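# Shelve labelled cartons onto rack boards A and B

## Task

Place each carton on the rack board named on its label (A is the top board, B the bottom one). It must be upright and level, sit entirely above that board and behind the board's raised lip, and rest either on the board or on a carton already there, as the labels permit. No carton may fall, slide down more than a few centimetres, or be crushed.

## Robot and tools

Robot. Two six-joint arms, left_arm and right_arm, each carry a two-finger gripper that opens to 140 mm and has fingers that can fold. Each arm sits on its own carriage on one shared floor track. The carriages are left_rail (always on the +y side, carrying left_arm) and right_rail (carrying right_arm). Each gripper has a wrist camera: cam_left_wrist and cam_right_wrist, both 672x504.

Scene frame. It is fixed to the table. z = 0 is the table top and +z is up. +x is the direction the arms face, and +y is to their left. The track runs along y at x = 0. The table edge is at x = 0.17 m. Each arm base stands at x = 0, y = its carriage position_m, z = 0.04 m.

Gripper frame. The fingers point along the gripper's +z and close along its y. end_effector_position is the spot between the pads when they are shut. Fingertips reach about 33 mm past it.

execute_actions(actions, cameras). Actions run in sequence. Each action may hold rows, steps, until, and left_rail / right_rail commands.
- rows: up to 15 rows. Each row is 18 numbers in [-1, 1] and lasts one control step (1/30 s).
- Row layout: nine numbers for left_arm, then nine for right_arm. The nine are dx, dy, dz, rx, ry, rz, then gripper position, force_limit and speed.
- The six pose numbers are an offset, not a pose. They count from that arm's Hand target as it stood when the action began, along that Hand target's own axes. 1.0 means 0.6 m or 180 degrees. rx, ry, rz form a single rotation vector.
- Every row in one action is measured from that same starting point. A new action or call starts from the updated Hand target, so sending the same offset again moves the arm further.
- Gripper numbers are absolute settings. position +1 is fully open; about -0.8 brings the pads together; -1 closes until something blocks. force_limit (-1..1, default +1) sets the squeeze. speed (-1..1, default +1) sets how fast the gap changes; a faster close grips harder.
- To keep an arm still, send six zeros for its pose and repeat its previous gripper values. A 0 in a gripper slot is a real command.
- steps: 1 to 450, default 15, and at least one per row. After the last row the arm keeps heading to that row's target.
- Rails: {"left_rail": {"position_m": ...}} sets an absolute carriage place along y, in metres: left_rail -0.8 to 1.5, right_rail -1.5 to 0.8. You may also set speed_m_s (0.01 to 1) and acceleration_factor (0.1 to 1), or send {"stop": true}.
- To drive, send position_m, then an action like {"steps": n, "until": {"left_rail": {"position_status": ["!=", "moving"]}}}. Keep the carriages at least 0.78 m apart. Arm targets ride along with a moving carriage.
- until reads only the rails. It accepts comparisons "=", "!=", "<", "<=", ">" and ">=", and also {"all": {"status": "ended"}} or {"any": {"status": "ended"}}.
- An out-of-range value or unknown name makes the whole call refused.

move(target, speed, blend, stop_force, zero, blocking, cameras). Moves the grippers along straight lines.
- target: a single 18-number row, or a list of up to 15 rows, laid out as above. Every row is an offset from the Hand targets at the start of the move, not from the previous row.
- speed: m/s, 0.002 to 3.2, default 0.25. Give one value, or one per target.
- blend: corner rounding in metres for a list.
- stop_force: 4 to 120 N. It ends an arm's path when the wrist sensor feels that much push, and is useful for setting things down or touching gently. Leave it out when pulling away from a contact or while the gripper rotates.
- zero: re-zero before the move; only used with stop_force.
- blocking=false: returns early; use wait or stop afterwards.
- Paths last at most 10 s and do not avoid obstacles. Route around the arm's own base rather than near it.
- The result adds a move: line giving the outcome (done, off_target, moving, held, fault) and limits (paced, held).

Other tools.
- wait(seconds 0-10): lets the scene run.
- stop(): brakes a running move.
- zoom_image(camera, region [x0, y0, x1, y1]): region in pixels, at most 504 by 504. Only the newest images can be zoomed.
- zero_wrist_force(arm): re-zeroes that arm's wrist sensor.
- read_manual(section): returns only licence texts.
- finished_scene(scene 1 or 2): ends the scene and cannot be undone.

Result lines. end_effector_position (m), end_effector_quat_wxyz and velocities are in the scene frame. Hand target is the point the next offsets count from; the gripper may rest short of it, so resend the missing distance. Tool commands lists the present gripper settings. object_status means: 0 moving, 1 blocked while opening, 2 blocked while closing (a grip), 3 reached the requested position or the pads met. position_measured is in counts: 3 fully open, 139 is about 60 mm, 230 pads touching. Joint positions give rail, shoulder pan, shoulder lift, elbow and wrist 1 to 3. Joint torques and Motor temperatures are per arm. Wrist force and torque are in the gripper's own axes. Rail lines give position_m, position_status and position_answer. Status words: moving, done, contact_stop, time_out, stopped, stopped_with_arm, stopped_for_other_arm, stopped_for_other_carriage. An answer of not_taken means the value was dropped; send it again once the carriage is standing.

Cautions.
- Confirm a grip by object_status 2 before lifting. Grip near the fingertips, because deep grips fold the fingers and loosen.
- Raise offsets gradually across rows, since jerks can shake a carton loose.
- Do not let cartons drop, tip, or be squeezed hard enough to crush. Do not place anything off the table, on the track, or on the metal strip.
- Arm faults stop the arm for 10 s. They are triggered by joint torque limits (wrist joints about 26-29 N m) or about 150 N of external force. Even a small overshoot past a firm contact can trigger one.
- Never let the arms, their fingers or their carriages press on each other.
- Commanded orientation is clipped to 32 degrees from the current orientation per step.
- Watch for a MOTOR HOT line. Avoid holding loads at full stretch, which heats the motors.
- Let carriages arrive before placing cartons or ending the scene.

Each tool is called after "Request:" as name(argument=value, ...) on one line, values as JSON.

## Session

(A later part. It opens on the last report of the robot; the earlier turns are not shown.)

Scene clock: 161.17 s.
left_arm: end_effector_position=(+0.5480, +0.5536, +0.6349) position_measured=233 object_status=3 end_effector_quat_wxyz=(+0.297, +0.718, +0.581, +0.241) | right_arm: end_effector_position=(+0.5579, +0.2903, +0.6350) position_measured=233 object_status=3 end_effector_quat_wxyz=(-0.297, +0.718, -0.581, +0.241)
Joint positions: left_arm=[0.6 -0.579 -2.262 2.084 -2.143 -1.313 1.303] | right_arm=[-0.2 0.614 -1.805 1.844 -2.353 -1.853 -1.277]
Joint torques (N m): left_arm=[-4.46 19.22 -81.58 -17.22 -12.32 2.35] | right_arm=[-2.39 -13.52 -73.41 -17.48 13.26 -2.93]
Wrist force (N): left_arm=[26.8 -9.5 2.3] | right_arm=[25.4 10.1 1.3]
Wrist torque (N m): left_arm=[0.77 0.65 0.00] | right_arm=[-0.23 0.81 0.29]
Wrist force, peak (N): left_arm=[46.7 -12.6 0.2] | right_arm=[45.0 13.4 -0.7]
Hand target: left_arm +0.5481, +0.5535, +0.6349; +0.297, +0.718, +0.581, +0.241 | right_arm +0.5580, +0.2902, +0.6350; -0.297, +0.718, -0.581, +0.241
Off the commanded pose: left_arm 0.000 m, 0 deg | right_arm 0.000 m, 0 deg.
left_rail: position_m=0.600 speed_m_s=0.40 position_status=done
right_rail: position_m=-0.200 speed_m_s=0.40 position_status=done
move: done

Request:
move(target=[-0.0203, 0.13196, 0.13196, 0, 0, 0, -1, -1, 0, 0.09452, -0.11832, 0.11832, 0, 0, 0, -1, -1, 0], speed=0.1, cameras=["all"])

Scene clock: 166.00 s.
left_arm: end_effector_position=(+0.6550, +0.5184, +0.6349) position_measured=233 object_status=3 end_effector_quat_wxyz=(+0.297, +0.718, +0.581, +0.241) | right_arm: end_effector_position=(+0.6679, +0.2557, +0.6350) position_measured=233 object_status=3 end_effector_quat_wxyz=(-0.297, +0.718, -0.581, +0.241)
Joint positions: left_arm=[0.6 -0.502 -2.036 1.993 -2.292 -1.366 1.361] | right_arm=[-0.2 0.455 -1.718 1.778 -2.401 -1.744 -1.395]
Joint torques (N m): left_arm=[-7.51 0.09 -82.25 -17.05 -13.39 2.2] | right_arm=[0 -22.43 -73.37 -16.76 15.19 -2.82]
Wrist force (N): left_arm=[28.4 -10.0 1.8] | right_arm=[26.9 9.9 1.7]
Wrist torque (N m): left_arm=[0.73 0.59 0.01] | right_arm=[-0.20 0.85 0.30]
Wrist force, peak (N): left_arm=[28.4 -10.0 1.8] | right_arm=[26.9 9.9 1.7]
Hand target: left_arm +0.6551, +0.5183, +0.6349; +0.297, +0.718, +0.581, +0.241 | right_arm +0.6680, +0.2557, +0.6350; -0.297, +0.718, -0.581, +0.241
Off the commanded pose: left_arm 0.000 m, 0 deg | right_arm 0.000 m, 0 deg.
left_rail: position_m=0.600 speed_m_s=0.40 position_status=done
right_rail: position_m=-0.200 speed_m_s=0.40 position_status=done
move: done

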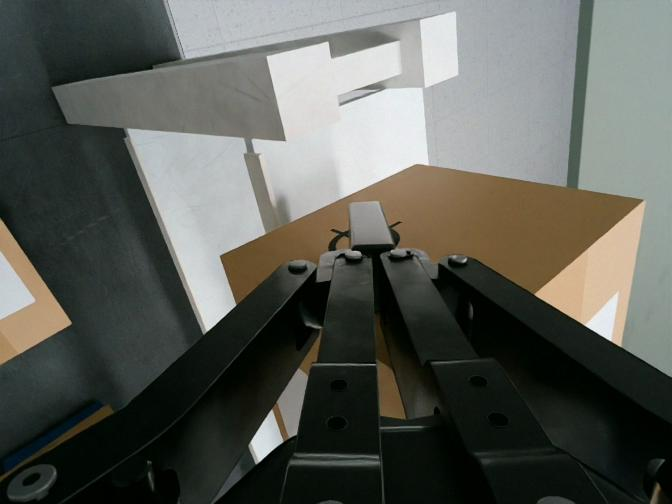

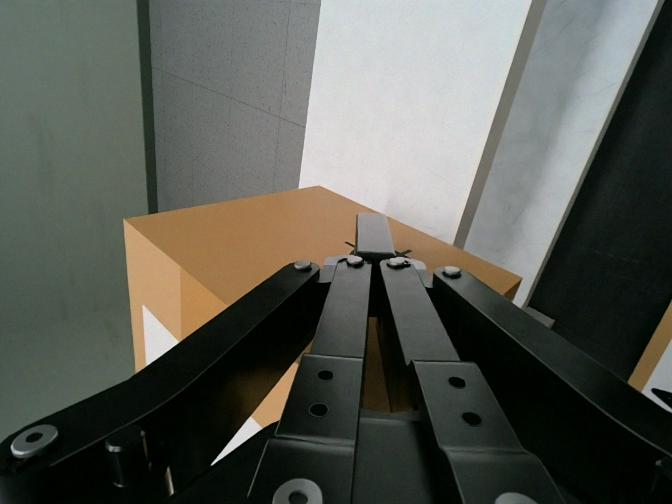

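Request:
move(target=[-0.0194, 0.13182, 0.13182, 0, 0, 0, -1, -1, 0, 0.0947, -0.1183, 0.1183, 0, 0, 0, -1, -1, 0], speed=0.1, cameras=["all"])

Scene clock: 168.13 s.
left_arm: end_effector_position=(+0.7620, +0.4837, +0.6349) position_measured=233 object_status=3 end_effector_quat_wxyz=(+0.297, +0.718, +0.581, +0.241) | right_arm: end_effector_position=(+0.7779, +0.2210, +0.6351) position_measured=233 object_status=3 end_effector_quat_wxyz=(-0.297, +0.718, -0.581, +0.241)
Joint positions: left_arm=[0.6 -0.459 -1.828 1.865 -2.377 -1.395 1.392] | right_arm=[-0.2 0.332 -1.606 1.679 -2.426 -1.657 -1.484]
Joint torques (N m): left_arm=[-7.4 -16.59 -83.08 -16.51 -11.95 2.33] | right_arm=[1.44 -31.94 -71.75 -15.58 14.33 -2.85]
Wrist force (N): left_arm=[24.2 -9.3 2.4] | right_arm=[23.1 8.9 2.4]
Wrist torque (N m): left_arm=[0.81 0.60 0.01] | right_arm=[-0.31 0.80 0.31]
Wrist force, peak (N): left_arm=[28.9 -11.1 0.3] | right_arm=[27.2 10.2 2.0]
Hand target: left_arm +0.7621, +0.4836, +0.6349; +0.297, +0.718, +0.581, +0.241 | right_arm +0.7780, +0.2210, +0.6351; -0.297, +0.718, -0.581, +0.241
Off the commanded pose: left_arm 0.000 m, 0 deg | right_arm 0.000 m, 0 deg.
left_rail: position_m=0.600 speed_m_s=0.40 position_status=done
right_rail: position_m=-0.200 speed_m_s=0.40 position_status=done
move: done

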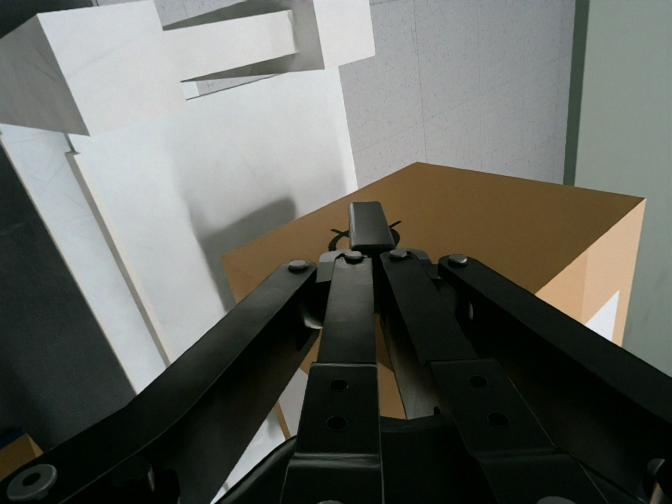

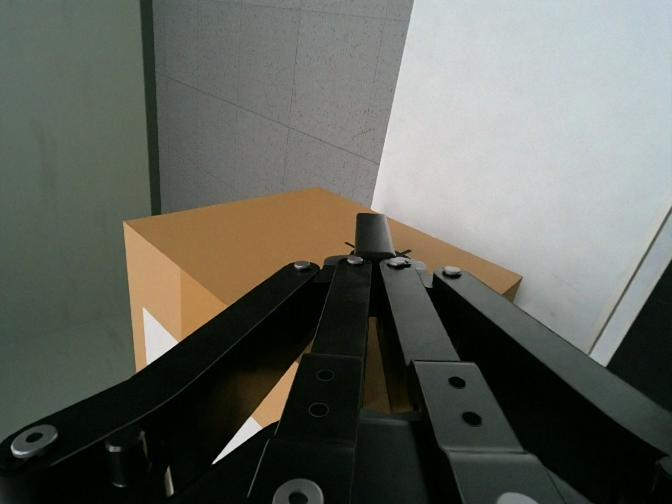

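Request:
move(target=[[-0.00728, -0.0242, -0.0242, 0, 0, 0, -1, -1, 0, -0.0081, 0.0241, -0.0241, 0, 0, 0, -1, -1, 0], [-0.00728, -0.07723, 0.02883, 0, 0, 0, -1, -1, 0, -0.0081, 0.07713, 0.02893, 0, 0, 0, -1, -1, 0]], speed=0.06, cameras=["all"])

Scene clock: 177.60 s.
left_arm: end_effector_position=(+0.7411, +0.4836, +0.5900) position_measured=233 object_status=3 end_effector_quat_wxyz=(+0.298, +0.718, +0.581, +0.241) | right_arm: end_effector_position=(+0.7570, +0.2214, +0.5902) position_measured=233 object_status=3 end_effector_quat_wxyz=(-0.297, +0.718, -0.581, +0.241)
Joint positions: left_arm=[0.6 -0.479 -1.861 1.967 -2.443 -1.382 1.378] | right_arm=[-0.2 0.343 -1.627 1.777 -2.503 -1.666 -1.476]
Joint torques (N m): left_arm=[-35.84 -17.09 -53.94 -17.16 -4.26 0.3] | right_arm=[40.42 -31.21 -54.03 -16.14 5.69 -0.39]
Wrist force (N): left_arm=[28.7 -10.7 1.5] | right_arm=[27.3 9.6 2.1]
Wrist torque (N m): left_arm=[0.77 0.66 0.00] | right_arm=[-0.28 0.95 0.31]
Wrist force, peak (N): left_arm=[29.5 -10.7 1.3] | right_arm=[28.3 9.7 2.1]
Hand target: left_arm +0.7411, +0.4836, +0.5899; +0.297, +0.718, +0.581, +0.241 | right_arm +0.7570, +0.2214, +0.5901; -0.297, +0.718, -0.581, +0.241
Off the commanded pose: left_arm 0.000 m, 0 deg | right_arm 0.000 m, 0 deg.
left_rail: position_m=0.600 speed_m_s=0.40 position_status=done
right_rail: position_m=-0.200 speed_m_s=0.40 position_status=done
move: done

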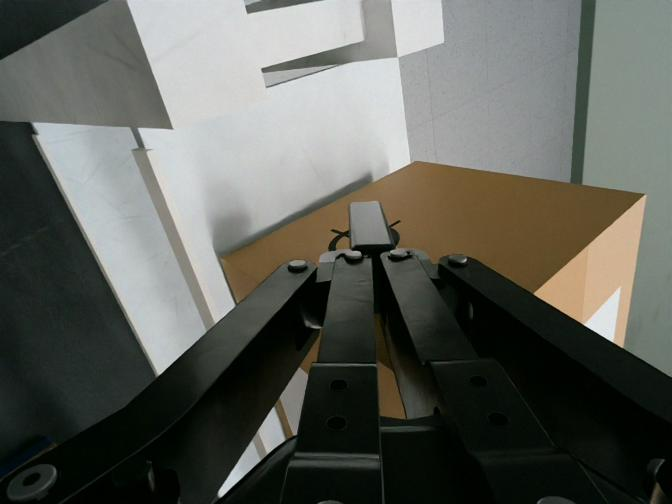

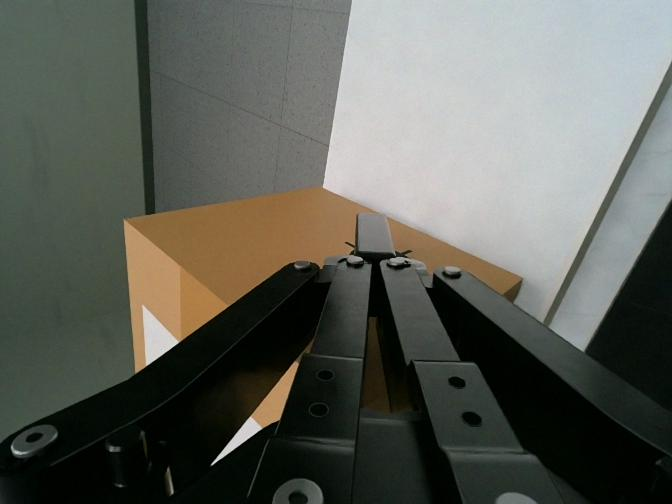

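Request:
move(target=[0, -0.02946, 0.02946, 0, 0, 0, -1, -1, 0, 0, 0.02946, 0.02946, 0, 0, 0, -1, -1, 0], speed=0.015, stop_force=6, cameras=["all"])

Scene clock: 180.43 s.
left_arm: end_effector_position=(+0.7411, +0.4836, +0.5772) position_measured=233 object_status=3 end_effector_quat_wxyz=(+0.298, +0.718, +0.581, +0.241) | right_arm: end_effector_position=(+0.7570, +0.2214, +0.5772) position_measured=233 object_status=3 end_effector_quat_wxyz=(-0.297, +0.718, -0.581, +0.241)
Joint positions: left_arm=[0.6 -0.479 -1.859 1.987 -2.467 -1.382 1.378] | right_arm=[-0.2 0.343 -1.623 1.797 -2.526 -1.666 -1.476]
Joint torques (N m): left_arm=[-35.71 -30.88 -79.94 -4.07 -6.32 1.28] | right_arm=[27.01 -62.42 -68.52 -4.15 9.48 -1.66]
Wrist force (N): left_arm=[28.6 -7.0 -2.1] | right_arm=[27.9 6.2 -1.6]
Wrist torque (N m): left_arm=[0.77 0.59 -0.06] | right_arm=[-0.32 0.88 0.36]
Wrist force, peak (N): left_arm=[29.8 -4.3 -8.8] | right_arm=[28.6 5.2 -6.8]
Hand target: left_arm +0.7411, +0.4836, +0.5772; +0.298, +0.718, +0.581, +0.241 (not the last commanded pose) | right_arm +0.7570, +0.2214, +0.5772; -0.297, +0.718, -0.581, +0.241 (not the last commanded pose)
Off the commanded pose: left_arm 0.012 m, 0 deg | right_arm 0.012 m, 0 deg.
left_rail: position_m=0.600 speed_m_s=0.40 position_status=done
right_rail: position_m=-0.200 speed_m_s=0.40 position_status=done
move: contact (left_arm, right_arm)

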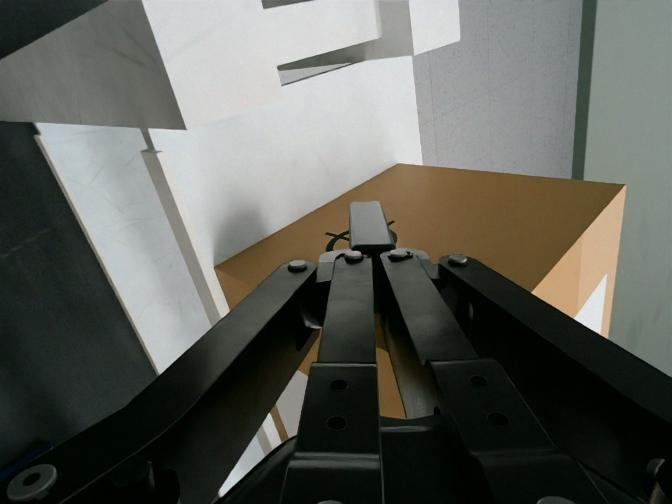

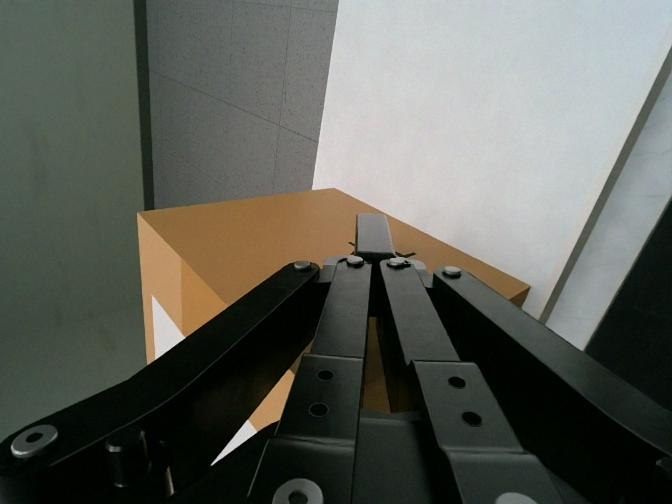

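Request:
zoom_image(camera="cam_left_wrist", region=[190, 130, 440, 310])

Request:
zoom_image(camera="cam_right_wrist", region=[300, 150, 560, 340])

Scaled by 2.016 from the camera's 672x504 image, which has a finer 960x720 frame.

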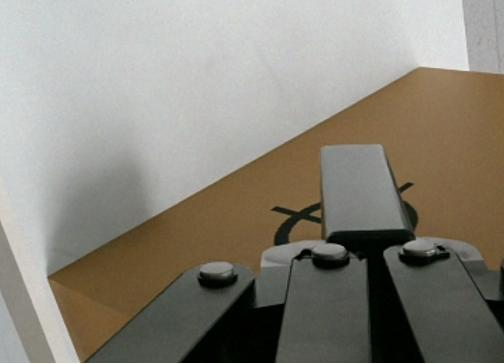

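Scaled by 1.938 from the camera's 672x504 image, which has a finer 960x720 frame.

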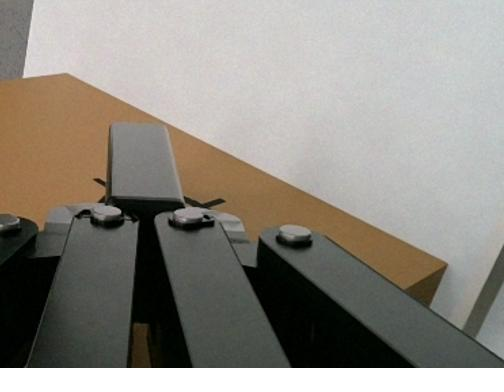

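Request:
move(target=[0.02934, -0.00441, -0.00441, 0, 0, 0, -1, -1, 0, 0.02934, 0.00441, -0.00441, 0, 0, 0, -1, -1, 0], speed=0.04, cameras=["all"])

Scene clock: 186.07 s.
left_arm: end_effector_position=(+0.7411, +0.5015, +0.5772) position_measured=233 object_status=3 end_effector_quat_wxyz=(+0.298, +0.718, +0.581, +0.241) | right_arm: end_effector_position=(+0.7570, +0.2036, +0.5772) position_measured=233 object_status=3 end_effector_quat_wxyz=(-0.297, +0.718, -0.581, +0.241)
Joint positions: left_arm=[0.6 -0.445 -1.862 1.99 -2.471 -1.405 1.403] | right_arm=[-0.2 0.316 -1.64 1.813 -2.527 -1.646 -1.496]
Joint torques (N m): left_arm=[8.1 -31.82 -42.26 -10.22 -1.12 2.3] | right_arm=[-20.75 -59.71 -44.06 -10.41 2.16 -2.85]
Wrist force (N): left_arm=[-4.2 -1.3 0.8] | right_arm=[0.9 -2.1 -2.3]
Wrist torque (N m): left_arm=[0.05 1.12 0.00] | right_arm=[-0.86 -0.24 0.27]
Wrist force, peak (N): left_arm=[28.9 -7.3 -2.0] | right_arm=[28.5 6.7 -1.1]
Hand target: left_arm +0.7411, +0.5016, +0.5772; +0.298, +0.718, +0.581, +0.241 | right_arm +0.7570, +0.2035, +0.5772; -0.297, +0.718, -0.581, +0.241
Off the commanded pose: left_arm 0.000 m, 0 deg | right_arm 0.000 m, 0 deg.
left_rail: position_m=0.600 speed_m_s=0.40 position_status=done
right_rail: position_m=-0.200 speed_m_s=0.40 position_status=done
move: done

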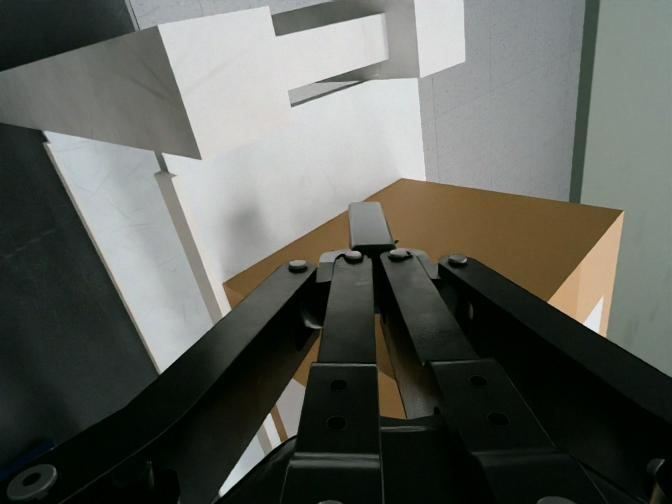

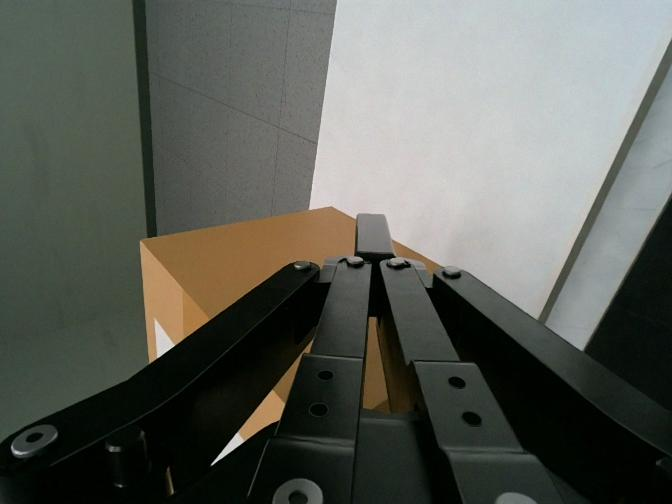

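Request:
move(target=[0, 0.1532, -0.1532, 0, 0, 0, -1, -1, 0, 0, -0.1532, -0.1532, 0, 0, 0, -1, -1, 0], speed=0.2)

Request:
execute_actions(actions=[{"left_rail": {"position_m": 0.5}, "right_rail": {"position_m": -0.4}, "steps": 90, "until": {"all": {"status": "ended"}}}])

Scene clock: 193.17 s.
left_arm: end_effector_position=(+0.7411, +0.5016, +0.7071) position_measured=233 object_status=3 end_effector_quat_wxyz=(+0.298, +0.718, +0.581, +0.241) | right_arm: end_effector_position=(+0.7570, +0.2034, +0.7071) position_measured=233 object_status=3 end_effector_quat_wxyz=(-0.297, +0.718, -0.581, +0.241)
Joint positions: left_arm=[0.6 -0.445 -1.865 1.765 -2.242 -1.405 1.403] | right_arm=[-0.2 0.316 -1.653 1.597 -2.298 -1.646 -1.496]
Joint torques (N m): left_arm=[5.56 -14.55 -71.76 -1.3 -1.02 -1.37] | right_arm=[5.94 -24.42 -62.73 -2.24 -1.77 1.06]
Wrist force (N): left_arm=[-4.5 -1.4 0.8] | right_arm=[1.1 -2.4 -2.4]
Wrist torque (N m): left_arm=[0.05 1.19 -0.01] | right_arm=[-0.93 -0.27 0.25]
Wrist force, peak (N): left_arm=[-4.0 -3.1 2.6] | right_arm=[1.2 -4.2 -4.9]
Hand target: left_arm +0.7411, +0.5016, +0.7072; +0.298, +0.718, +0.581, +0.241 | right_arm +0.7570, +0.2035, +0.7072; -0.297, +0.718, -0.581, +0.241
Off the commanded pose: left_arm 0.000 m, 0 deg | right_arm 0.000 m, 0 deg.
left_rail: position_m=0.600 speed_m_s=0.40 position_status=done
right_rail: position_m=-0.200 speed_m_s=0.40 position_status=done
move: done

Scene clock: 194.77 s.
left_arm: end_effector_position=(+0.7411, +0.4016, +0.7072) position_measured=233 object_status=3 end_effector_quat_wxyz=(+0.298, +0.718, +0.581, +0.241) | right_arm: end_effector_position=(+0.7570, +0.0035, +0.7072) position_measured=233 object_status=3 end_effector_quat_wxyz=(-0.297, +0.718, -0.581, +0.241)
Joint positions: left_arm=[0.5 -0.445 -1.865 1.764 -2.242 -1.405 1.403] | right_arm=[-0.4 0.316 -1.653 1.597 -2.297 -1.646 -1.496]
Joint torques (N m): left_arm=[12.58 -30.42 -71.07 -2.2 2.88 -1.19] | right_arm=[10.82 -28.39 -60.92 -3.21 -1.9 1.29]
Wrist force (N): left_arm=[-4.2 -1.2 0.9] | right_arm=[1.3 -2.6 -2.5]
Wrist torque (N m): left_arm=[0.08 1.12 0.00] | right_arm=[-0.98 -0.31 0.25]
Wrist force, peak (N): left_arm=[-6.4 -1.2 1.2] | right_arm=[2.0 -2.6 -2.7]
Hand target: left_arm +0.7411, +0.4016, +0.7072; +0.298, +0.718, +0.581, +0.241 | right_arm +0.7570, +0.0035, +0.7072; -0.297, +0.718, -0.581, +0.241
Tool commands: left_gripper/position=-1.0 left_gripper/force_limit=-1.0 left_gripper/speed=+0.0 right_gripper/position=-1.0 right_gripper/force_limit=-1.0 right_gripper/speed=+0.0
Off the commanded pose: left_arm 0.000 m, 0 deg | right_arm 0.000 m, 0 deg.
left_rail: position_m=0.500 speed_m_s=0.40 position_status=done
right_rail: position_m=-0.400 speed_m_s=0.40 position_status=done

Request:
move(target=[-0.4547, -0.5307, 0.0520, -0.1833, 0, 0, -1, -1, 0, 0.1562, 0.6417, -0.0590, 0.1833, 0, 0, -1, -1, 0], speed=0.2, cameras=["all"])

Scene clock: 206.43 s.
left_arm: end_effector_position=(+0.6732, +0.3422, +0.6511) position_measured=233 object_status=3 end_effector_quat_wxyz=(+0.360, +0.689, +0.560, +0.285) | right_arm: end_effector_position=(+0.6534, -0.0552, +0.6128) position_measured=233 object_status=3 end_effector_quat_wxyz=(-0.374, +0.681, -0.551, +0.303)
Joint positions: left_arm=[0.5 -0.672 -2.028 2.057 -2.503 -1.205 1.283] | right_arm=[-0.4 0.273 -1.886 2.079 -2.768 -1.625 -1.537]
Joint torques (N m): left_arm=[0.07 -3.94 -54.91 -2.17 -0.46 0.16] | right_arm=[-20.16 -41.86 -42.81 -10.16 2.38 -2.95]
Wrist force (N): left_arm=[1.1 14.9 -6.7] | right_arm=[1.1 -2.2 -3.2]
Wrist torque (N m): left_arm=[-0.32 1.37 0.29] | right_arm=[-0.96 -0.27 0.28]
Wrist force, peak (N): left_arm=[24.6 88.8 -86.3] | right_arm=[0.7 -4.8 -2.5]
Hand target: left_arm +0.6732, +0.3422, +0.6511; +0.360, +0.689, +0.560, +0.285 (not the last commanded pose) | right_arm +0.6534, -0.0552, +0.6128; -0.374, +0.681, -0.551, +0.303 (not the last commanded pose)
Tool commands: left_gripper/position=-1.0 left_gripper/force_limit=-1.0 left_gripper/speed=+0.003922 right_gripper/position=-1.0 right_gripper/force_limit=-1.0 right_gripper/speed=+0.0
Off the commanded pose: left_arm 0.315 m, 23 deg | right_arm 0.246 m, 20 deg.
FORCE FAULT: contact force on the left arm reached its limit, and that arm stopped for 10 seconds. The contact can be on any part of that arm, not only on its tool. That arm's remaining commands of this call were not run. That arm's target is now where it stood when the stop ended, not its last command. That arm accepts commands again.
left_rail: position_m=0.500 speed_m_s=0.40 position_status=done
right_rail: position_m=-0.400 speed_m_s=0.40 position_status=done
move: fault (left_arm), off_target (right_arm; braked at the fault stop of left_arm)

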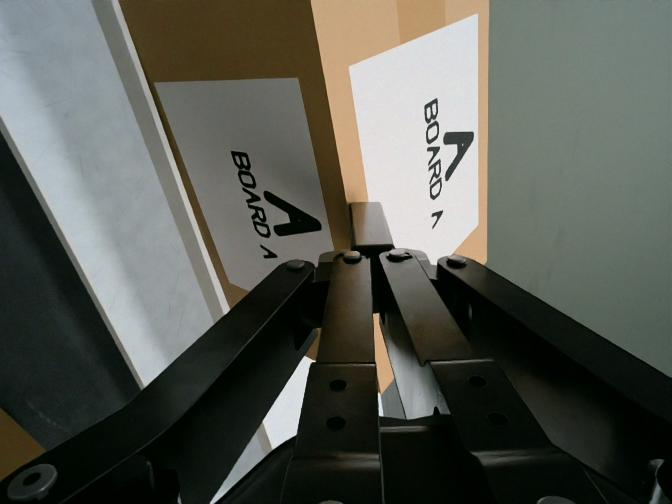

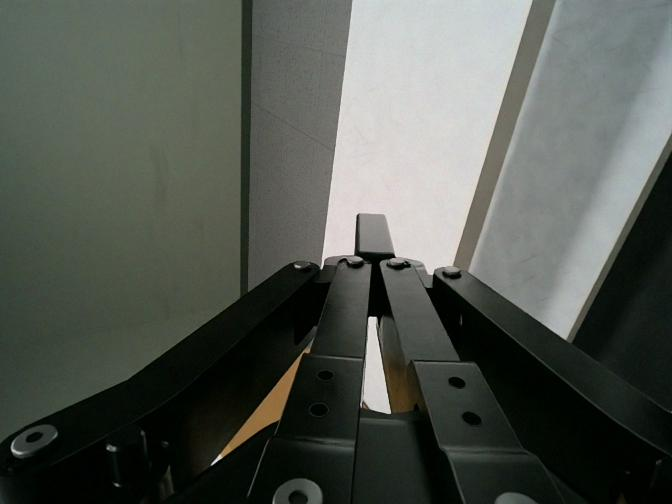

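Request:
move(target=[0, 0.0943, -0.0943, 0, 0, 0, -1, -1, 0, 0, -0.0943, -0.0943, 0, 0, 0, -1, -1, 0], speed=0.1, cameras=["all"])

Scene clock: 208.20 s.
left_arm: end_effector_position=(+0.6602, +0.3459, +0.7299) position_measured=233 object_status=3 end_effector_quat_wxyz=(+0.360, +0.689, +0.560, +0.285) | right_arm: end_effector_position=(+0.6363, -0.0588, +0.6907) position_measured=233 object_status=3 end_effector_quat_wxyz=(-0.374, +0.681, -0.551, +0.303)
Joint positions: left_arm=[0.5 -0.687 -2.049 1.929 -2.351 -1.194 1.273] | right_arm=[-0.4 0.276 -1.933 1.971 -2.613 -1.627 -1.535]
Joint torques (N m): left_arm=[-13.55 -16.54 -73.26 -0.86 3.24 -1.75] | right_arm=[20.78 -37.73 -63.27 -2.64 -1.74 1.1]
Wrist force (N): left_arm=[-4.2 -0.4 2.5] | right_arm=[0.9 -2.1 -3.4]
Wrist torque (N m): left_arm=[0.38 1.13 0.15] | right_arm=[-0.95 -0.24 0.27]
Wrist force, peak (N): left_arm=[1.5 14.3 -6.4] | right_arm=[0.6 -3.1 -4.4]
Hand target: left_arm +0.6602, +0.3459, +0.7300; +0.360, +0.689, +0.560, +0.285 | right_arm +0.6363, -0.0588, +0.6908; -0.374, +0.681, -0.551, +0.303
Off the commanded pose: left_arm 0.000 m, 0 deg | right_arm 0.000 m, 0 deg.
left_rail: position_m=0.500 speed_m_s=0.40 position_status=done
right_rail: position_m=-0.400 speed_m_s=0.40 position_status=done
move: done

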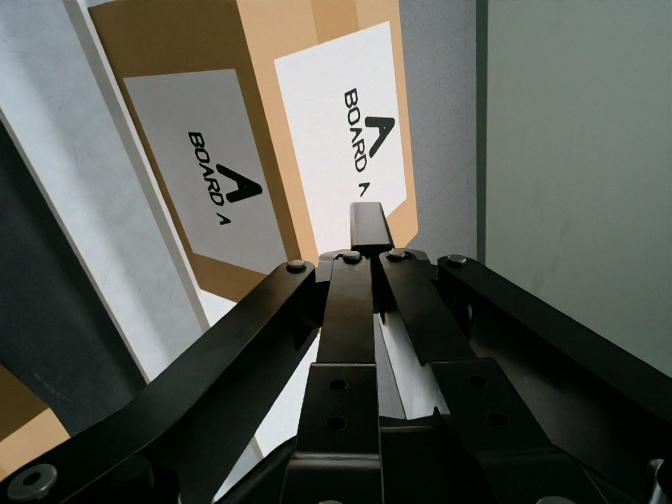

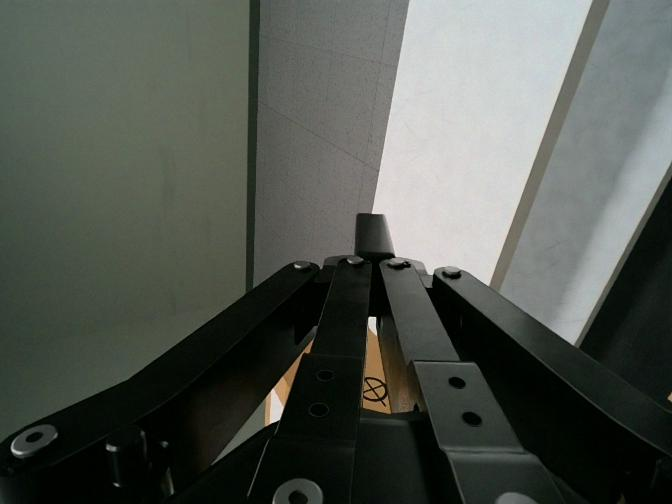

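Request:
zoom_image(camera="cam_left_wrist", region=[60, 0, 430, 320])

Scaled by 1.362 from the camera's 672x504 image, which has a finer 960x720 frame.

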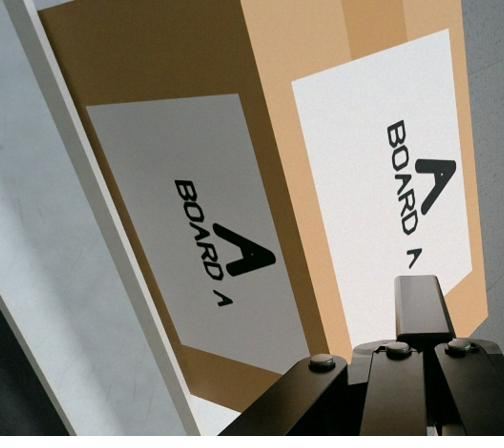

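Request:
move(target=[[-0.2168, -0.1877, -0.1743, -0.05, 0, 0, -1, -1, 0, 0.0472, 0.1860, -0.1975, 0.05, 0, 0, -1, -1, 0], [-0.3315, -0.4998, 0.0777, -0.1289, 0, 0, -1, -1, 0, 0.0958, 0.4727, -0.0280, 0.1128, 0, 0, -1, -1, 0]], speed=0.15, blend=0.03, cameras=["all"])

Scene clock: 215.13 s.
left_arm: end_effector_position=(+0.4853, +0.1770, +0.4606) position_measured=233 object_status=3 end_effector_quat_wxyz=(+0.491, +0.603, +0.492, +0.392) | right_arm: end_effector_position=(+0.4858, -0.1496, +0.4603) position_measured=233 object_status=3 end_effector_quat_wxyz=(-0.489, +0.604, -0.489, +0.396)
Joint positions: left_arm=[0.5 -1.629 -2.219 2.665 -2.638 -0.262 0.626] | right_arm=[-0.4 0.043 -2.139 2.739 -3.528 -1.408 -1.606]
Joint torques (N m): left_arm=[12.72 20.03 -36.71 -8.3 0.35 1.98] | right_arm=[-14.25 21.3 -34.36 -8.61 -1.17 1.05]
Wrist force (N): left_arm=[-4.0 0.3 3.2] | right_arm=[1.0 -2.8 -4.2]
Wrist torque (N m): left_arm=[0.80 1.18 0.01] | right_arm=[-1.22 -0.27 0.37]
Wrist force, peak (N): left_arm=[-4.3 0.1 3.4] | right_arm=[0.5 -3.0 -4.6]
Hand target: left_arm +0.4855, +0.1769, +0.4605; +0.492, +0.603, +0.492, +0.392 | right_arm +0.4858, -0.1496, +0.4603; -0.489, +0.604, -0.489, +0.396
Off the commanded pose: left_arm 0.000 m, 0 deg | right_arm 0.000 m, 0 deg.
left_rail: position_m=0.500 speed_m_s=0.40 position_status=done
right_rail: position_m=-0.400 speed_m_s=0.40 position_status=done
move: done

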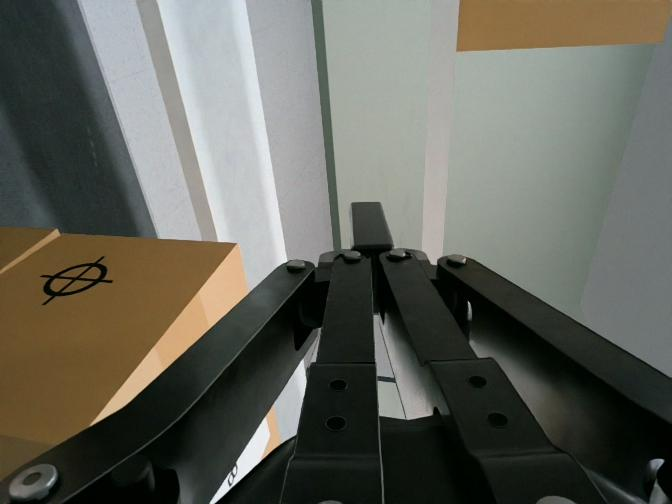

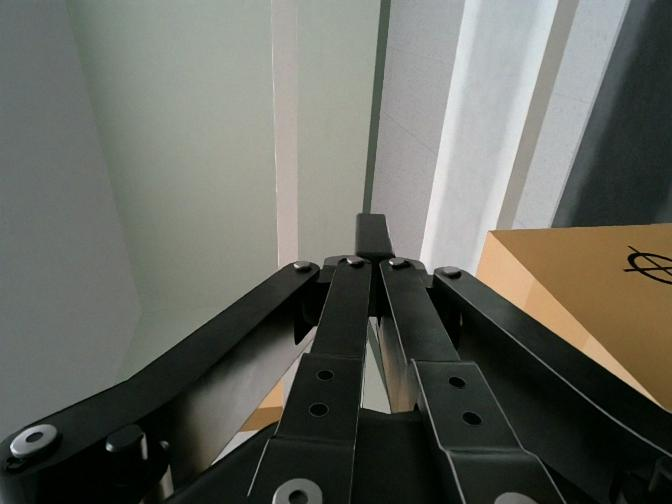

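Request:
move(target=[0, -0.2880, 0.0612, 0, 0, 0, -1, -1, 0, 0, 0.2880, 0.0612, 0, 0, 0, -1, -1, 0], speed=0.12, cameras=["all"])

Scene clock: 218.87 s.
left_arm: end_effector_position=(+0.4843, +0.1752, +0.2840) position_measured=233 object_status=3 end_effector_quat_wxyz=(+0.490, +0.603, +0.493, +0.392) | right_arm: end_effector_position=(+0.4855, -0.1497, +0.2837) position_measured=233 object_status=3 end_effector_quat_wxyz=(-0.489, +0.604, -0.489, +0.396)
Joint positions: left_arm=[0.5 -1.632 -1.614 2.878 -3.44 -0.26 0.61] | right_arm=[-0.4 0.042 -1.285 2.91 -4.552 -1.407 -1.606]
Joint torques (N m): left_arm=[12.37 -6.46 -6.07 -8.41 0.46 2.7] | right_arm=[-10.46 -9.04 -10.29 -8.63 2 1.04]
Wrist force (N): left_arm=[-3.4 0.0 3.1] | right_arm=[0.8 -2.9 -4.5]
Wrist torque (N m): left_arm=[0.73 1.05 0.00] | right_arm=[-1.24 -0.19 0.39]
Wrist force, peak (N): left_arm=[-4.1 -0.2 3.6] | right_arm=[0.9 -4.3 -4.5]
Hand target: left_arm +0.4848, +0.1751, +0.2839; +0.492, +0.603, +0.492, +0.392 | right_arm +0.4856, -0.1497, +0.2837; -0.489, +0.604, -0.489, +0.396
Off the commanded pose: left_arm 0.000 m, 0 deg | right_arm 0.000 m, 0 deg.
left_rail: position_m=0.500 speed_m_s=0.40 position_status=done
right_rail: position_m=-0.400 speed_m_s=0.40 position_status=done
move: done

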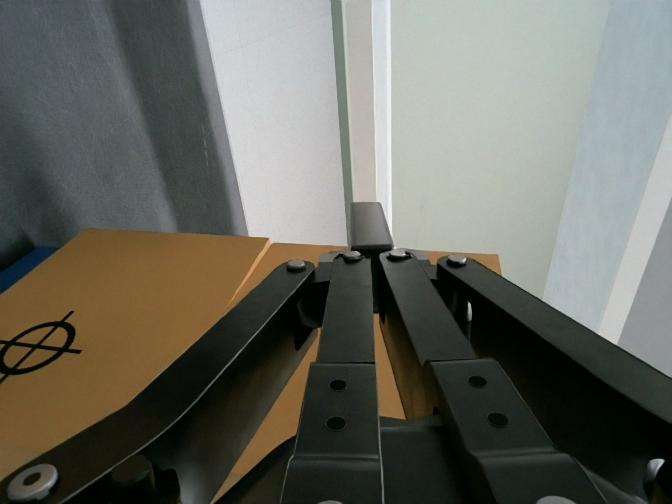

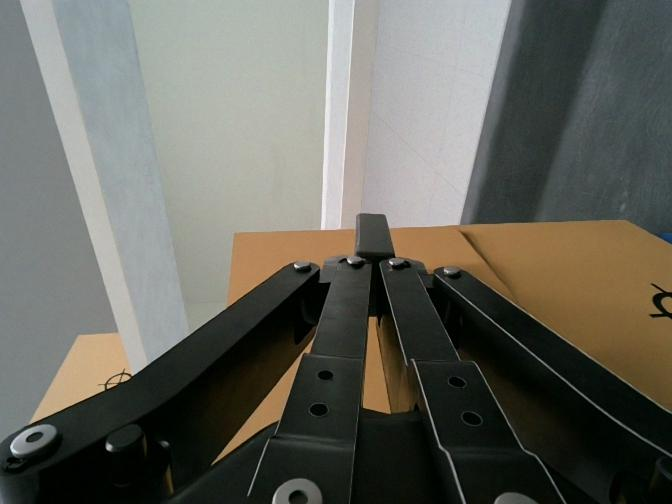

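Request:
move(target=[-0.03097, 0.00137, 0.00644, 0, 0, 0, -1, -1, 0, -0.03423, -0.0015, 0.0071, 0, 0, 0, -1, -1, 0], speed=0.04, stop_force=5)

Request:
move(target=[-0.02608, 0.00115, 0.00542, 0, 0, 0, -1, -1, 0, -0.02608, -0.00115, 0.00542, 0, 0, 0, -1, -1, 0], speed=0.01, stop_force=4, cameras=["all"])

Scene clock: 221.33 s.
left_arm: end_effector_position=(+0.4847, +0.1561, +0.2841) position_measured=233 object_status=3 end_effector_quat_wxyz=(+0.492, +0.603, +0.492, +0.392) | right_arm: end_effector_position=(+0.4856, -0.1350, +0.2837) position_measured=233 object_status=3 end_effector_quat_wxyz=(-0.489, +0.604, -0.489, +0.395)
Joint positions: left_arm=[0.5 -1.626 -1.558 2.846 -3.492 -0.264 0.64] | right_arm=[-0.4 0.124 -1.288 2.882 -4.525 -1.486 -1.589]
Joint torques (N m): left_arm=[13.2 -7.7 -35.27 -8.76 0.37 2.4] | right_arm=[-21.43 -8.58 6.6 -8.48 2.98 -1.66]
Wrist force (N): left_arm=[-3.6 0.4 3.2] | right_arm=[0.4 -2.3 -4.9]
Wrist torque (N m): left_arm=[0.81 1.08 0.00] | right_arm=[-1.10 -0.13 0.15]
Wrist force, peak (N): left_arm=[-4.3 0.1 3.1] | right_arm=[7.1 -2.5 -6.3]
Hand target: left_arm +0.4847, +0.1561, +0.2841; +0.492, +0.603, +0.492, +0.392 | right_arm +0.4856, -0.1350, +0.2837; -0.489, +0.604, -0.489, +0.395 (not the last commanded pose)
Off the commanded pose: left_arm 0.000 m, 0 deg | right_arm 0.006 m, 0 deg.
left_rail: position_m=0.500 speed_m_s=0.40 position_status=done
right_rail: position_m=-0.400 speed_m_s=0.40 position_status=done
move: contact (right_arm)

Scene clock: 223.70 s.
left_arm: end_effector_position=(+0.4847, +0.1440, +0.2842) position_measured=233 object_status=3 end_effector_quat_wxyz=(+0.491, +0.603, +0.492, +0.392) | right_arm: end_effector_position=(+0.4856, -0.1320, +0.2836) position_measured=233 object_status=3 end_effector_quat_wxyz=(-0.489, +0.605, -0.489, +0.395)
Joint positions: left_arm=[0.5 -1.624 -1.536 2.825 -3.5 -0.265 0.646] | right_arm=[-0.4 0.14 -1.288 2.877 -4.519 -1.501 -1.586]
Joint torques (N m): left_arm=[-12.25 -27.75 -4.7 -0.82 3.57 -1.17] | right_arm=[-16.9 -8.89 5.57 -8.44 2.64 -1.97]
Wrist force (N): left_arm=[-3.6 0.5 3.0] | right_arm=[3.3 -2.7 -5.2]
Wrist torque (N m): left_arm=[0.83 1.10 0.01] | right_arm=[-1.13 -0.20 0.15]
Wrist force, peak (N): left_arm=[-3.9 0.4 3.3] | right_arm=[5.4 -3.5 -6.3]
Hand target: left_arm +0.4847, +0.1440, +0.2842; +0.491, +0.603, +0.492, +0.392 (not the last commanded pose) | right_arm +0.4856, -0.1320, +0.2836; -0.489, +0.605, -0.489, +0.395 (not the last commanded pose)
Off the commanded pose: left_arm 0.004 m, 0 deg | right_arm 0.013 m, 0 deg.
left_rail: position_m=0.500 speed_m_s=0.40 position_status=done
right_rail: position_m=-0.400 speed_m_s=0.40 position_status=done
move: contact (left_arm, right_arm)

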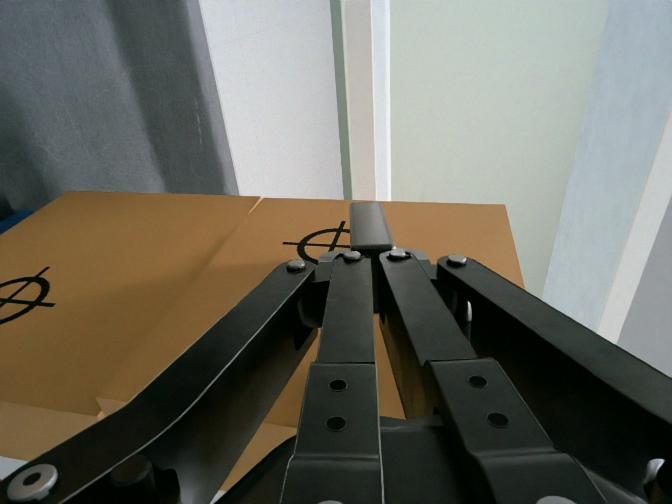

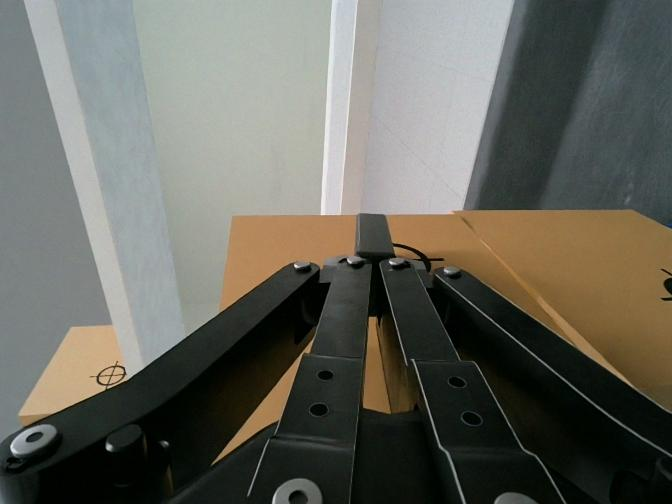

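Request:
zoom_image(camera="cam_left_wrist", region=[270, 190, 430, 310])

Request:
zoom_image(camera="cam_right_wrist", region=[320, 200, 480, 320])

Scaled by 3.150 from the camera's 672x504 image, which has a finer 960x720 frame.

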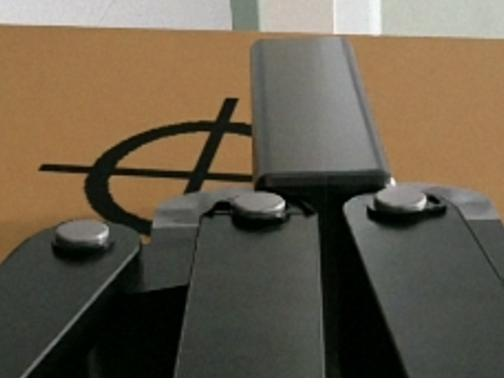

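Scaled by 3.150 from the camera's 672x504 image, which has a finer 960x720 frame.

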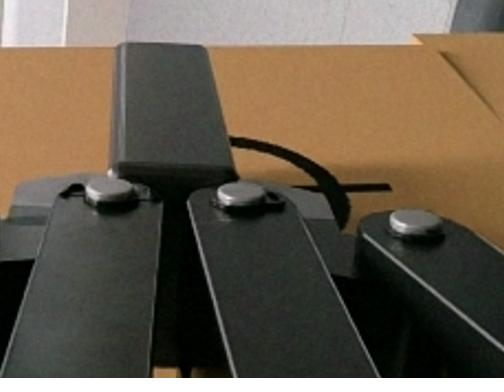

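Request:
move(target=[0.00953, -0.01368, 0.0078, 0, 0, 0, -1, -1, 0, 0.00953, 0.0039, 0.00572, 0, 0, 0, -1, -1, 0], speed=0.04)

Request:
move(target=[-0.01467, 0.00065, 0.00305, 0, 0, 0, -1, -1, 0, -0.01467, -0.00065, 0.00305, 0, 0, 0, -1, -1, 0], speed=0.01, stop_force=4, cameras=["all"])

Scene clock: 227.57 s.
left_arm: end_effector_position=(+0.4886, +0.1489, +0.2752) position_measured=233 object_status=3 end_effector_quat_wxyz=(+0.491, +0.603, +0.492, +0.392) | right_arm: end_effector_position=(+0.4896, -0.1370, +0.2806) position_measured=233 object_status=3 end_effector_quat_wxyz=(-0.489, +0.605, -0.489, +0.395)
Joint positions: left_arm=[0.5 -1.61 -1.472 2.831 -3.608 -0.273 0.685] | right_arm=[-0.4 0.11 -1.269 2.88 -4.541 -1.473 -1.592]
Joint torques (N m): left_arm=[12.92 -12.94 -0.59 -8.57 0.23 2.31] | right_arm=[-20.92 -9.48 7.41 -8.75 2.54 -1.76]
Wrist force (N): left_arm=[-3.5 0.0 3.1] | right_arm=[0.6 -2.3 -4.3]
Wrist torque (N m): left_arm=[0.73 1.07 0.01] | right_arm=[-1.10 -0.14 0.14]
Wrist force, peak (N): left_arm=[-4.2 0.3 3.1] | right_arm=[3.1 -2.7 -5.7]
Hand target: left_arm +0.4886, +0.1489, +0.2752; +0.491, +0.603, +0.492, +0.392 | right_arm +0.4896, -0.1370, +0.2806; -0.489, +0.605, -0.489, +0.395
Off the commanded pose: left_arm 0.000 m, 0 deg | right_arm 0.000 m, 0 deg.
left_rail: position_m=0.500 speed_m_s=0.40 position_status=done
right_rail: position_m=-0.400 speed_m_s=0.40 position_status=done
move: done

Scene clock: 229.27 s.
left_arm: end_effector_position=(+0.4886, +0.1438, +0.2752) position_measured=233 object_status=3 end_effector_quat_wxyz=(+0.491, +0.603, +0.492, +0.392) | right_arm: end_effector_position=(+0.4896, -0.1318, +0.2806) position_measured=233 object_status=3 end_effector_quat_wxyz=(-0.489, +0.605, -0.489, +0.395)
Joint positions: left_arm=[0.5 -1.61 -1.465 2.822 -3.609 -0.274 0.688] | right_arm=[-0.4 0.137 -1.27 2.871 -4.531 -1.499 -1.586]
Joint torques (N m): left_arm=[-14.21 -30.91 -2.55 -4.88 1.94 -1.11] | right_arm=[-17.46 -10.58 7.32 -7.82 4.83 -1.78]
Wrist force (N): left_arm=[-2.0 -0.2 1.8] | right_arm=[5.0 -3.5 -5.8]
Wrist torque (N m): left_arm=[0.73 1.36 0.00] | right_arm=[-1.11 -0.03 0.16]
Wrist force, peak (N): left_arm=[5.7 -1.2 -0.3] | right_arm=[8.2 -2.8 -8.1]
Hand target: left_arm +0.4886, +0.1438, +0.2752; +0.491, +0.603, +0.492, +0.392 (not the last commanded pose) | right_arm +0.4896, -0.1318, +0.2805; -0.489, +0.605, -0.489, +0.395 (not the last commanded pose)
Off the commanded pose: left_arm 0.004 m, 0 deg | right_arm 0.004 m, 0 deg.
left_rail: position_m=0.500 speed_m_s=0.40 position_status=done
right_rail: position_m=-0.400 speed_m_s=0.40 position_status=done
move: contact (left_arm, right_arm)

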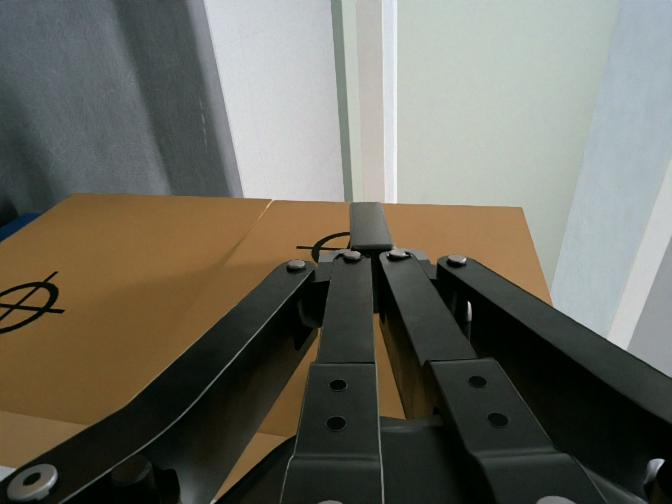

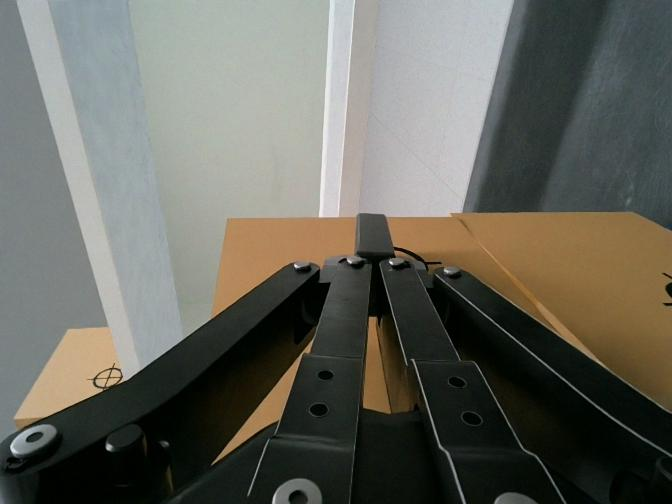

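Request:
move(target=[-0.00228, 0.0001, 0.00047, 0, 0, 0, -1, -1, 0, -0.00228, -0.0001, 0.00047, 0, 0, 0, -1, -1, 0], speed=0.01)

Scene clock: 230.30 s.
left_arm: end_effector_position=(+0.4886, +0.1425, +0.2752) position_measured=233 object_status=3 end_effector_quat_wxyz=(+0.491, +0.603, +0.492, +0.392) | right_arm: end_effector_position=(+0.4896, -0.1306, +0.2805) position_measured=233 object_status=3 end_effector_quat_wxyz=(-0.489, +0.605, -0.489, +0.395)
Joint positions: left_arm=[0.5 -1.61 -1.463 2.82 -3.609 -0.274 0.688] | right_arm=[-0.4 0.144 -1.27 2.868 -4.529 -1.506 -1.585]
Joint torques (N m): left_arm=[-1.35 -15.27 -47.58 -1.83 -1.05 2.45] | right_arm=[32.64 -46.02 -14.69 -0.89 4.38 1.86]
Wrist force (N): left_arm=[19.1 -8.4 -0.4] | right_arm=[23.7 -2.2 -11.0]
Wrist torque (N m): left_arm=[0.96 1.74 0.06] | right_arm=[-1.09 0.43 0.19]
Wrist force, peak (N): left_arm=[19.1 -8.4 -0.4] | right_arm=[23.7 -2.2 -11.0]
Hand target: left_arm +0.4886, +0.1424, +0.2752; +0.491, +0.603, +0.492, +0.392 | right_arm +0.4896, -0.1305, +0.2805; -0.489, +0.605, -0.489, +0.395
Off the commanded pose: left_arm 0.000 m, 0 deg | right_arm 0.000 m, 0 deg.
left_rail: position_m=0.500 speed_m_s=0.40 position_status=done
right_rail: position_m=-0.400 speed_m_s=0.40 position_status=done
move: done

Request:
move(target=[[-0.00081, 0, 0.00017, 0, 0, 0, -1, -1, 0, -0.00081, 0, 0.00017, 0, 0, 0, -1, -1, 0], [-0.00081, 0.0326, -0.00676, 0, 0, 0, -1, -1, 0, -0.00081, -0.0326, -0.00676, 0, 0, 0, -1, -1, 0]], speed=0.02, cameras=["all"])

Scene clock: 232.93 s.
left_arm: end_effector_position=(+0.4887, +0.1421, +0.2952) position_measured=233 object_status=3 end_effector_quat_wxyz=(+0.491, +0.603, +0.492, +0.392) | right_arm: end_effector_position=(+0.4896, -0.1299, +0.3005) position_measured=233 object_status=3 end_effector_quat_wxyz=(-0.489, +0.605, -0.489, +0.395)
Joint positions: left_arm=[0.5 -1.609 -1.559 2.808 -3.503 -0.274 0.69] | right_arm=[-0.4 0.147 -1.389 2.862 -4.404 -1.509 -1.584]
Joint torques (N m): left_arm=[-23.8 -28.74 -51.95 -1.41 1.66 -1.1] | right_arm=[32.59 -45.15 -22.77 -3.6 3.73 1.42]
Wrist force (N): left_arm=[16.2 -8.6 0.7] | right_arm=[20.4 6.9 -6.4]
Wrist torque (N m): left_arm=[1.04 1.64 0.08] | right_arm=[-1.22 0.33 0.09]
Wrist force, peak (N): left_arm=[20.5 -9.5 -0.3] | right_arm=[25.8 -1.4 -10.6]
Hand target: left_arm +0.4887, +0.1421, +0.2952; +0.491, +0.603, +0.492, +0.392 | right_arm +0.4896, -0.1299, +0.3005; -0.489, +0.605, -0.489, +0.395
Off the commanded pose: left_arm 0.000 m, 0 deg | right_arm 0.000 m, 0 deg.
left_rail: position_m=0.500 speed_m_s=0.40 position_status=done
right_rail: position_m=-0.400 speed_m_s=0.40 position_status=done
move: done

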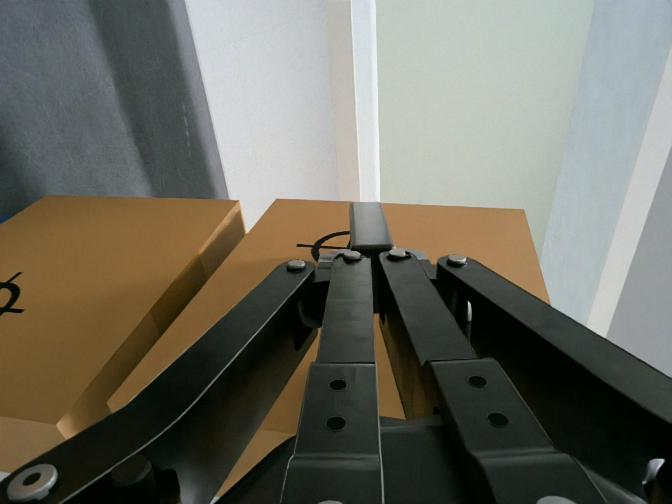

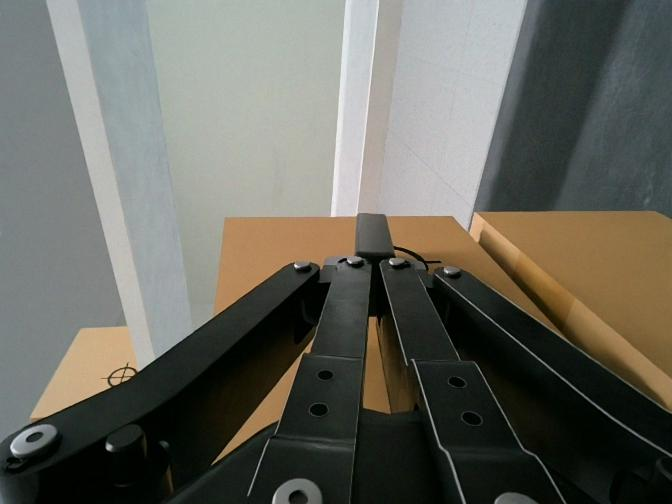

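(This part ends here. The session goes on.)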